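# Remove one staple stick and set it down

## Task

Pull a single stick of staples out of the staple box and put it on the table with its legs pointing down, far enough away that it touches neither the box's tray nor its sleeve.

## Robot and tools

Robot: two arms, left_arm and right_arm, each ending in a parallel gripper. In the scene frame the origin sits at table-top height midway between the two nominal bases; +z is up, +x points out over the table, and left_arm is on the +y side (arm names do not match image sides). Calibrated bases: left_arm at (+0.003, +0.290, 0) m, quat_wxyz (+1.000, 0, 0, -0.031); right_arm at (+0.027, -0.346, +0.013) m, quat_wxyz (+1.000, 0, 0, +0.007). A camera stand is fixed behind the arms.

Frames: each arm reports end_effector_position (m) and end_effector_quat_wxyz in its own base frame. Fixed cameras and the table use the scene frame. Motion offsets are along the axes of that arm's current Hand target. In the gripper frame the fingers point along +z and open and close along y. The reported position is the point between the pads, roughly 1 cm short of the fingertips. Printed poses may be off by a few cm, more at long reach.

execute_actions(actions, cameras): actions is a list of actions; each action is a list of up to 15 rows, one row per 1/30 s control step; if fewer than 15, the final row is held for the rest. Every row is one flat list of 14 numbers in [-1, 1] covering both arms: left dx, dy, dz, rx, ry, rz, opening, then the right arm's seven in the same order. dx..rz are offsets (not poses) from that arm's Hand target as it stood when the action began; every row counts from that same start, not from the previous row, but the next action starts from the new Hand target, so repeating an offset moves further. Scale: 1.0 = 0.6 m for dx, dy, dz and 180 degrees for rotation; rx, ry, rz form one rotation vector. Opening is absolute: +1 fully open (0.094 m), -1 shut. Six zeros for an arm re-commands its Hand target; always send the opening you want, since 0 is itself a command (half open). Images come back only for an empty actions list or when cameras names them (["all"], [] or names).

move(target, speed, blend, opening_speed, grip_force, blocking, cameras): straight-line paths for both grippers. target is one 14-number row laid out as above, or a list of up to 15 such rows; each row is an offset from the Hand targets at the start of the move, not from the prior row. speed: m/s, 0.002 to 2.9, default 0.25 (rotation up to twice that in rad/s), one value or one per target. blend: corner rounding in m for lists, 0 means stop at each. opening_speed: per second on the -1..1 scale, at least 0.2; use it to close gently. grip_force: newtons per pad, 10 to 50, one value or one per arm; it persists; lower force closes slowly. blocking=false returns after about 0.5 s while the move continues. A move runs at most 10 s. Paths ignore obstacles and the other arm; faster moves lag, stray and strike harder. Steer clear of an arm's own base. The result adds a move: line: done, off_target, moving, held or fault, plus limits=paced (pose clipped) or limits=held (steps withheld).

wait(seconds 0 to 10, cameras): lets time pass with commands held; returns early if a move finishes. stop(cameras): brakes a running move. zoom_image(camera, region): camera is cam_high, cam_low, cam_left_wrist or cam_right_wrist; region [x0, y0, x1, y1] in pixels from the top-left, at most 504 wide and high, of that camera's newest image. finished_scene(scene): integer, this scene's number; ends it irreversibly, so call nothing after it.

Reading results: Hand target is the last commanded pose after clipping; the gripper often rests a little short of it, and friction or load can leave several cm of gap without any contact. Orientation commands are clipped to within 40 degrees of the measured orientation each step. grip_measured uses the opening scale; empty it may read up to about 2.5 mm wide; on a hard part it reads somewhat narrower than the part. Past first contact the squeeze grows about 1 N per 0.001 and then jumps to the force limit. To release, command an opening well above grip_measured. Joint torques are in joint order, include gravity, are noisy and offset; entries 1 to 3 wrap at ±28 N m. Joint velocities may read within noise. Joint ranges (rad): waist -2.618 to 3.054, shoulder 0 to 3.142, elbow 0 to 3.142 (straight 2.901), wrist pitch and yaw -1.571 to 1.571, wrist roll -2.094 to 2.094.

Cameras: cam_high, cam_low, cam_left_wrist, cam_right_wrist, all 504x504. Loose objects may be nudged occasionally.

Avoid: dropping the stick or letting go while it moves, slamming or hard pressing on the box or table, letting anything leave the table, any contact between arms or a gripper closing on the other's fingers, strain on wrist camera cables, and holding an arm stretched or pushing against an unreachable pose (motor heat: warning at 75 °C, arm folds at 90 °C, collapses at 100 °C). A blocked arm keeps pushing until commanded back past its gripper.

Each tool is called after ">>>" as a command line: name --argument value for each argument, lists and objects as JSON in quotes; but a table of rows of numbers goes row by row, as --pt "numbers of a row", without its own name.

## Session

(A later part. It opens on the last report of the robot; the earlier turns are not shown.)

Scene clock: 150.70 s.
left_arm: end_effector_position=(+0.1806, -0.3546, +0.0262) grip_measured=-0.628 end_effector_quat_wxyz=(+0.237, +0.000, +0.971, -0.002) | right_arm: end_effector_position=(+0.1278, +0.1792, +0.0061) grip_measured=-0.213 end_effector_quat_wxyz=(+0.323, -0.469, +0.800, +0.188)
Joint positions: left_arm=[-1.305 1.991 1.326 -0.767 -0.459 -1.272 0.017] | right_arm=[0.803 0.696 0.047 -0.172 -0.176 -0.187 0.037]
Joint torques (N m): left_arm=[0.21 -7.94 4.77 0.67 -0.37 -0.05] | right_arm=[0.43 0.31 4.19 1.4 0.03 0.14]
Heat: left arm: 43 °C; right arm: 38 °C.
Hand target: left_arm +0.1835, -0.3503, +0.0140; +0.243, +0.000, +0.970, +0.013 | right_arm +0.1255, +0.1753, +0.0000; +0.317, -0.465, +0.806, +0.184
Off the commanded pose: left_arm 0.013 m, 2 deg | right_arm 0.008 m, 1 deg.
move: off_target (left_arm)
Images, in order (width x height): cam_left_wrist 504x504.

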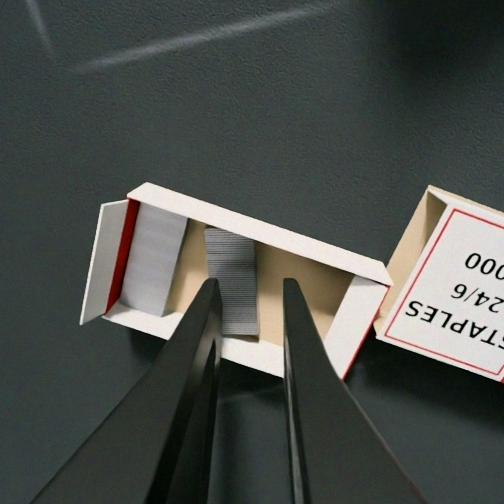

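>>> move --pt "-0.018 0 -0.032 0 0 0 -0.63 0 0 0 0 0 0 -0.22" --pt "-0.018 0.0075 -0.032 0 0 0 -0.63 0 0 0 0 0 0 -0.22" --pt "0.003 0.0075 0.005 0 0 0 -0.63 0 0 0 0 0 0 -0.22" --cameras '["cam_left_wrist"]' --speed '[0.1,0.1,0.05]'

>>> zoom_image --camera "cam_left_wrist" --region '[150, 180, 350, 380]'

Scene clock: 153.77 s.
left_arm: end_effector_position=(+0.1809, -0.3506, +0.0207) grip_measured=-0.629 end_effector_quat_wxyz=(+0.240, +0.000, +0.971, +0.001) | right_arm: end_effector_position=(+0.1278, +0.1792, +0.0061) grip_measured=-0.213 end_effector_quat_wxyz=(+0.323, -0.469, +0.800, +0.188)
Joint positions: left_arm=[-1.305 1.991 1.3 -0.744 -0.468 -1.272 0.017] | right_arm=[0.803 0.696 0.047 -0.172 -0.176 -0.187 0.037]
Joint torques (N m): left_arm=[0.39 -8.7 4.53 0.72 -0.3 -0.01] | right_arm=[0.46 0.29 4.21 1.39 0.03 0.14]
Heat: left arm: 43 °C; right arm: 38 °C.
Hand target: left_arm +0.1833, -0.3457, +0.0107; +0.243, +0.000, +0.970, +0.013 | right_arm +0.1255, +0.1753, +0.0000; +0.317, -0.465, +0.806, +0.184
Off the commanded pose: left_arm 0.011 m, 1 deg | right_arm 0.008 m, 1 deg.
move: off_target (left_arm)
Images, in order (width x height): cam_left_wrist 504x504.

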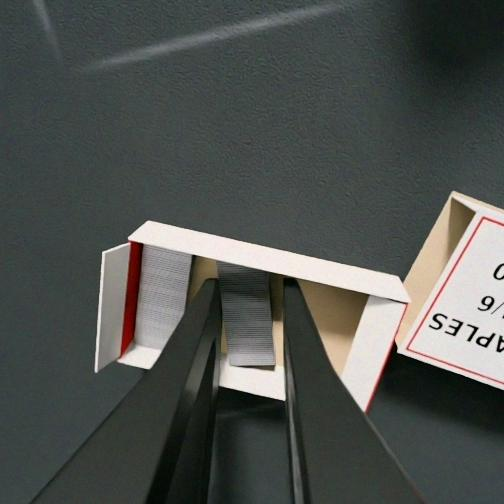

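Scaled by 2.520 from the camera's 504x504 image, which has a finer 720x720 frame.

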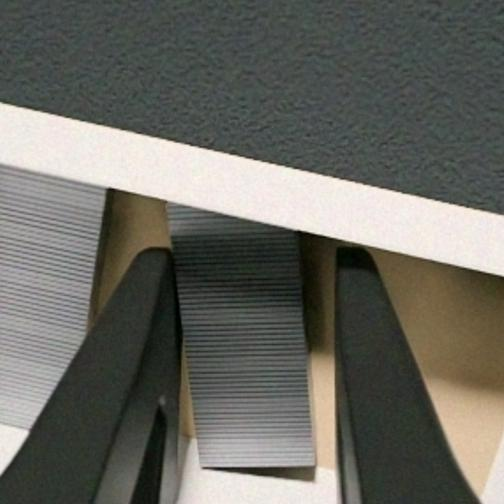

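>>> move --pt "0.009 0 -0.005 0 0 0 -0.63 0 0 0 0 0 0 -0.22" --pt "0.009 0 -0.005 0 0 0 -0.8 0 0 0 0 0 0 -0.22" --cameras '["cam_left_wrist"]' --speed 0.05 --grip_force '[18,25]'

>>> zoom_image --camera "cam_left_wrist" --region '[150, 180, 350, 380]'

Scene clock: 155.97 s.
left_arm: end_effector_position=(+0.1799, -0.3527, +0.0206) grip_measured=-0.724 end_effector_quat_wxyz=(+0.243, -0.001, +0.970, -0.003) | right_arm: end_effector_position=(+0.1278, +0.1792, +0.0061) grip_measured=-0.213 end_effector_quat_wxyz=(+0.323, -0.469, +0.800, +0.188)
Joint positions: left_arm=[-1.31 1.991 1.297 -0.734 -0.472 -1.278 0.013] | right_arm=[0.803 0.696 0.047 -0.172 -0.176 -0.187 0.037]
Joint torques (N m): left_arm=[-0.47 -9.02 4.4 0.52 -0.28 -0.18] | right_arm=[0.43 0.31 4.16 1.4 0.03 0.14]
Heat: left arm: 43 °C; right arm: 38 °C.
Hand target: left_arm +0.1772, -0.3456, +0.0107; +0.243, +0.000, +0.970, +0.013 | right_arm +0.1255, +0.1753, +0.0000; +0.317, -0.465, +0.806, +0.184
Off the commanded pose: left_arm 0.012 m, 2 deg | right_arm 0.008 m, 1 deg.
grip_force (N): 18, 25
move: off_target (left_arm); target 2's new opening was sent with left_arm's hand 0.011 m and 1 deg from that target
Images, in order (width x height): cam_left_wrist 504x504.

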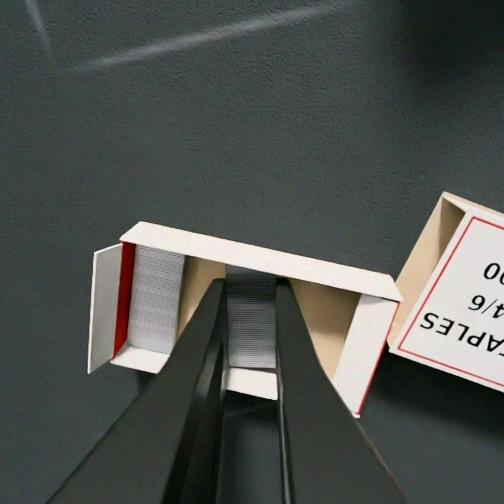

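Scaled by 2.520 from the camera's 504x504 image, which has a finer 720x720 frame.

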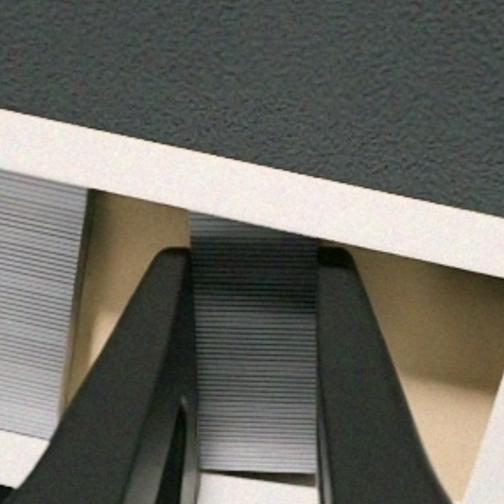

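>>> move --target '[-0.0625,0,-0.108,0,0,0,-0.8,0,0,0,0,0,0,-0.22]' --cameras '["cam_left_wrist"]' --speed 0.06

Scene clock: 158.30 s.
left_arm: end_effector_position=(+0.1770, -0.3439, +0.0647) grip_measured=-0.725 end_effector_quat_wxyz=(+0.232, +0.008, +0.972, +0.032) | right_arm: end_effector_position=(+0.1278, +0.1792, +0.0061) grip_measured=-0.213 end_effector_quat_wxyz=(+0.323, -0.469, +0.800, +0.188)
Joint positions: left_arm=[-1.31 1.958 1.446 -0.993 -0.469 -1.279 0.013] | right_arm=[0.803 0.696 0.047 -0.172 -0.176 -0.187 0.037]
Joint torques (N m): left_arm=[0.09 -14.5 7.98 0.26 -0.3 -0.08] | right_arm=[0.43 0.31 4.19 1.4 0.03 0.13]
Heat: left arm: 43 °C; right arm: 38 °C.
Hand target: left_arm +0.1798, -0.3475, +0.0856; +0.243, +0.000, +0.970, +0.013 | right_arm +0.1255, +0.1753, +0.0000; +0.317, -0.465, +0.806, +0.184
Off the commanded pose: left_arm 0.021 m, 3 deg | right_arm 0.008 m, 1 deg.
grip_force (N): 18, 25
move: off_target (left_arm)
Images, in order (width x height): cam_left_wrist 504x504.

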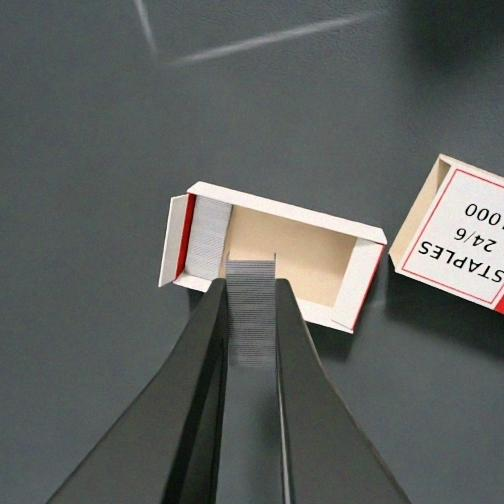

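>>> move --pt "0.13 0.083 -0.075 0 0 0 -0.8 0 0 0 0 0 0 -0.22" --pt "0.176 0.083 0.004 0 0 0 -0.8 0 0 0 0 0 0 -0.22" --cameras '["cam_left_wrist","cam_high"]' --speed 0.12

Scene clock: 162.23 s.
left_arm: end_effector_position=(+0.0855, -0.2986, +0.0392) grip_measured=-0.725 end_effector_quat_wxyz=(+0.232, +0.002, +0.973, +0.007) | right_arm: end_effector_position=(+0.1278, +0.1792, +0.0061) grip_measured=-0.213 end_effector_quat_wxyz=(+0.323, -0.469, +0.800, +0.188)
Joint positions: left_arm=[-1.561 1.773 1.095 -0.901 -0.469 -1.559 0.013] | right_arm=[0.803 0.696 0.047 -0.172 -0.176 -0.187 0.037]
Joint torques (N m): left_arm=[-0.43 -6.75 5.05 0.3 -0.4 -0.17] | right_arm=[0.44 0.32 4.19 1.41 0.03 0.14]
Heat: left arm: 43 °C; right arm: 37 °C.
Hand target: left_arm +0.0874, -0.2970, +0.0350; +0.243, +0.000, +0.970, +0.013 | right_arm +0.1255, +0.1753, +0.0000; +0.317, -0.465, +0.806, +0.184
Off the commanded pose: left_arm 0.005 m, 1 deg | right_arm 0.008 m, 1 deg.
grip_force (N): 18, 25
move: done
Images, in order (width x height): cam_high 504x504, cam_left_wrist 504x504.

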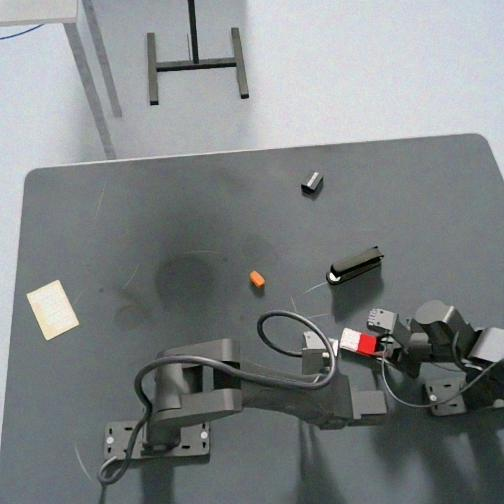

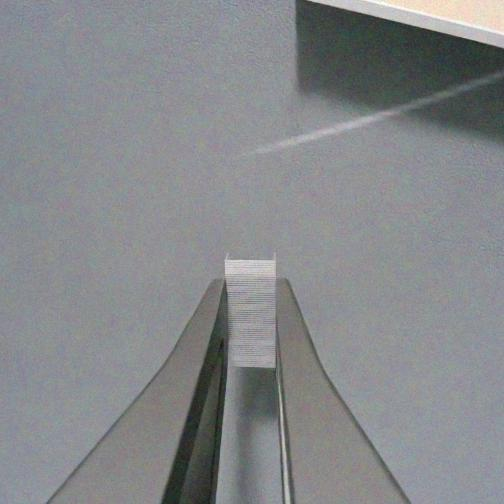

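>>> move --target '[0.023,0,0.040,0,0,0,-0.8,0,0,0,0,0,0,-0.22]' --cameras '["cam_left_wrist"]' --speed 0.04

Scene clock: 163.93 s.
left_arm: end_effector_position=(+0.0865, -0.2966, +0.0175) grip_measured=-0.725 end_effector_quat_wxyz=(+0.238, +0.002, +0.971, +0.009) | right_arm: end_effector_position=(+0.1278, +0.1792, +0.0061) grip_measured=-0.213 end_effector_quat_wxyz=(+0.323, -0.469, +0.800, +0.188)
Joint positions: left_arm=[-1.564 1.812 1.043 -0.816 -0.48 -1.564 0.013] | right_arm=[0.803 0.696 0.047 -0.172 -0.176 -0.187 0.037]
Joint torques (N m): left_arm=[-0.46 -5.81 4.16 0.56 -0.3 -0.15] | right_arm=[0.43 0.31 4.18 1.39 0.01 0.15]
Heat: left arm: 43 °C; right arm: 37 °C.
Hand target: left_arm +0.0865, -0.2963, +0.0073; +0.243, +0.000, +0.970, +0.013 | right_arm +0.1255, +0.1753, +0.0000; +0.317, -0.465, +0.806, +0.184
Off the commanded pose: left_arm 0.010 m, 1 deg | right_arm 0.008 m, 1 deg.
grip_force (N): 18, 25
move: done
Images, in order (width x height): cam_left_wrist 504x504.

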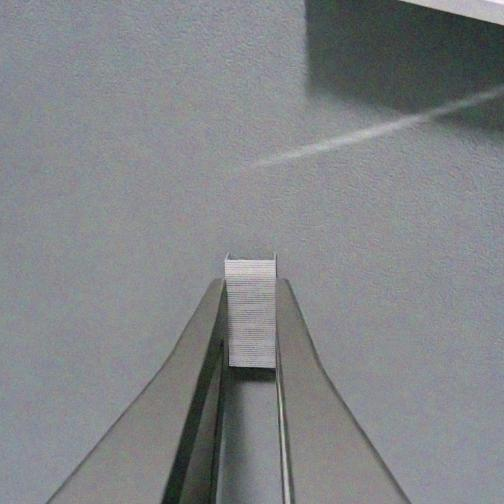

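>>> move --pt "0.0042 0 0.0072 0 0 0 -0.8 0 0 0 0 0 0 -0.22" --pt "0.0042 0 0.0072 0 0 0 -0.5 0 0 0 0 0 0 0.5" --pt "-0.083 0 -0.144 0 0 0 -0.5 -0.085 0 -0.095 0 0 0 0.5" --cameras '["cam_left_wrist","cam_high"]' --speed '[0.04,0.05,0.1]'

>>> zoom_image --camera "cam_left_wrist" --region '[150, 80, 400, 330]'

Scene clock: 168.00 s.
left_arm: end_effector_position=(+0.0865, -0.2976, +0.0923) grip_measured=-0.502 end_effector_quat_wxyz=(+0.237, +0.006, +0.971, +0.027) | right_arm: end_effector_position=(+0.1206, +0.1708, +0.0624) grip_measured=+0.497 end_effector_quat_wxyz=(+0.300, -0.470, +0.810, +0.180)
Joint positions: left_arm=[-1.563 1.74 1.273 -1.156 -0.48 -1.564 0.023] | right_arm=[0.806 0.552 0.294 -0.615 -0.169 -0.183 0.07]
Joint torques (N m): left_arm=[0.5 -11.28 7.72 0.05 -0.32 -0.02] | right_arm=[-0.25 0.08 7.75 1.3 -0.07 0.06]
Heat: left arm: 43 °C; right arm: 37 °C.
Hand target: left_arm +0.0897, -0.2989, +0.1070; +0.243, +0.000, +0.970, +0.013 | right_arm +0.1249, +0.1739, +0.0765; +0.317, -0.465, +0.806, +0.184
Off the commanded pose: left_arm 0.015 m, 2 deg | right_arm 0.015 m, 2 deg.
grip_force (N): 18, 25
move: off_target (left_arm, right_arm); target 2's new opening was sent with left_arm's hand 0.015 m and 1 deg from that target
Images, in order (width x height): cam_high 504x504, cam_left_wrist 504x504.

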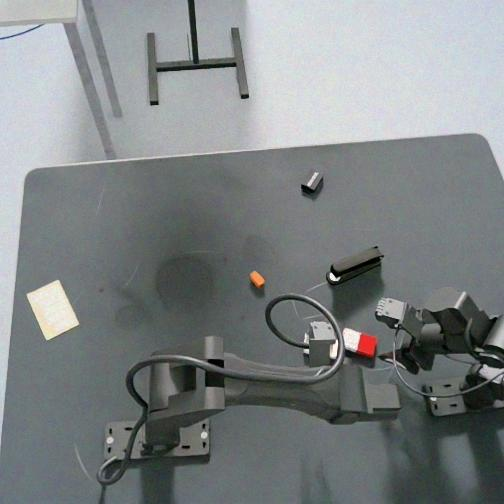

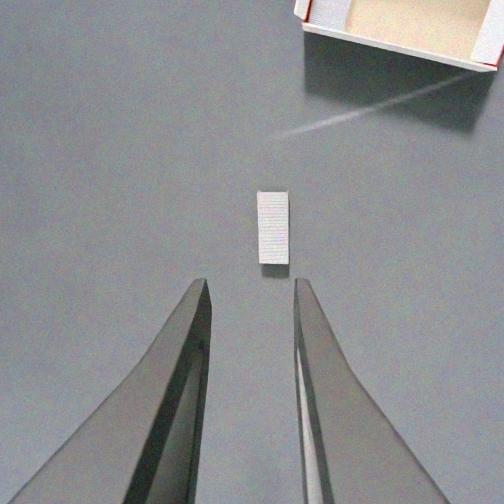

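Scaled by 2.016 from the camera's 504x504 image, which has a finer 720x720 frame.

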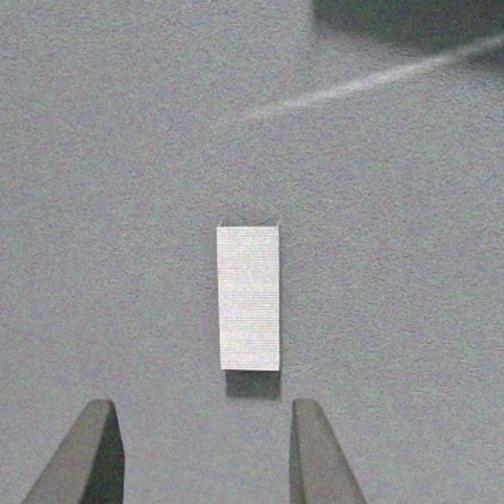

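>>> finished_scene --scene 2

The scene is finished: the task was done.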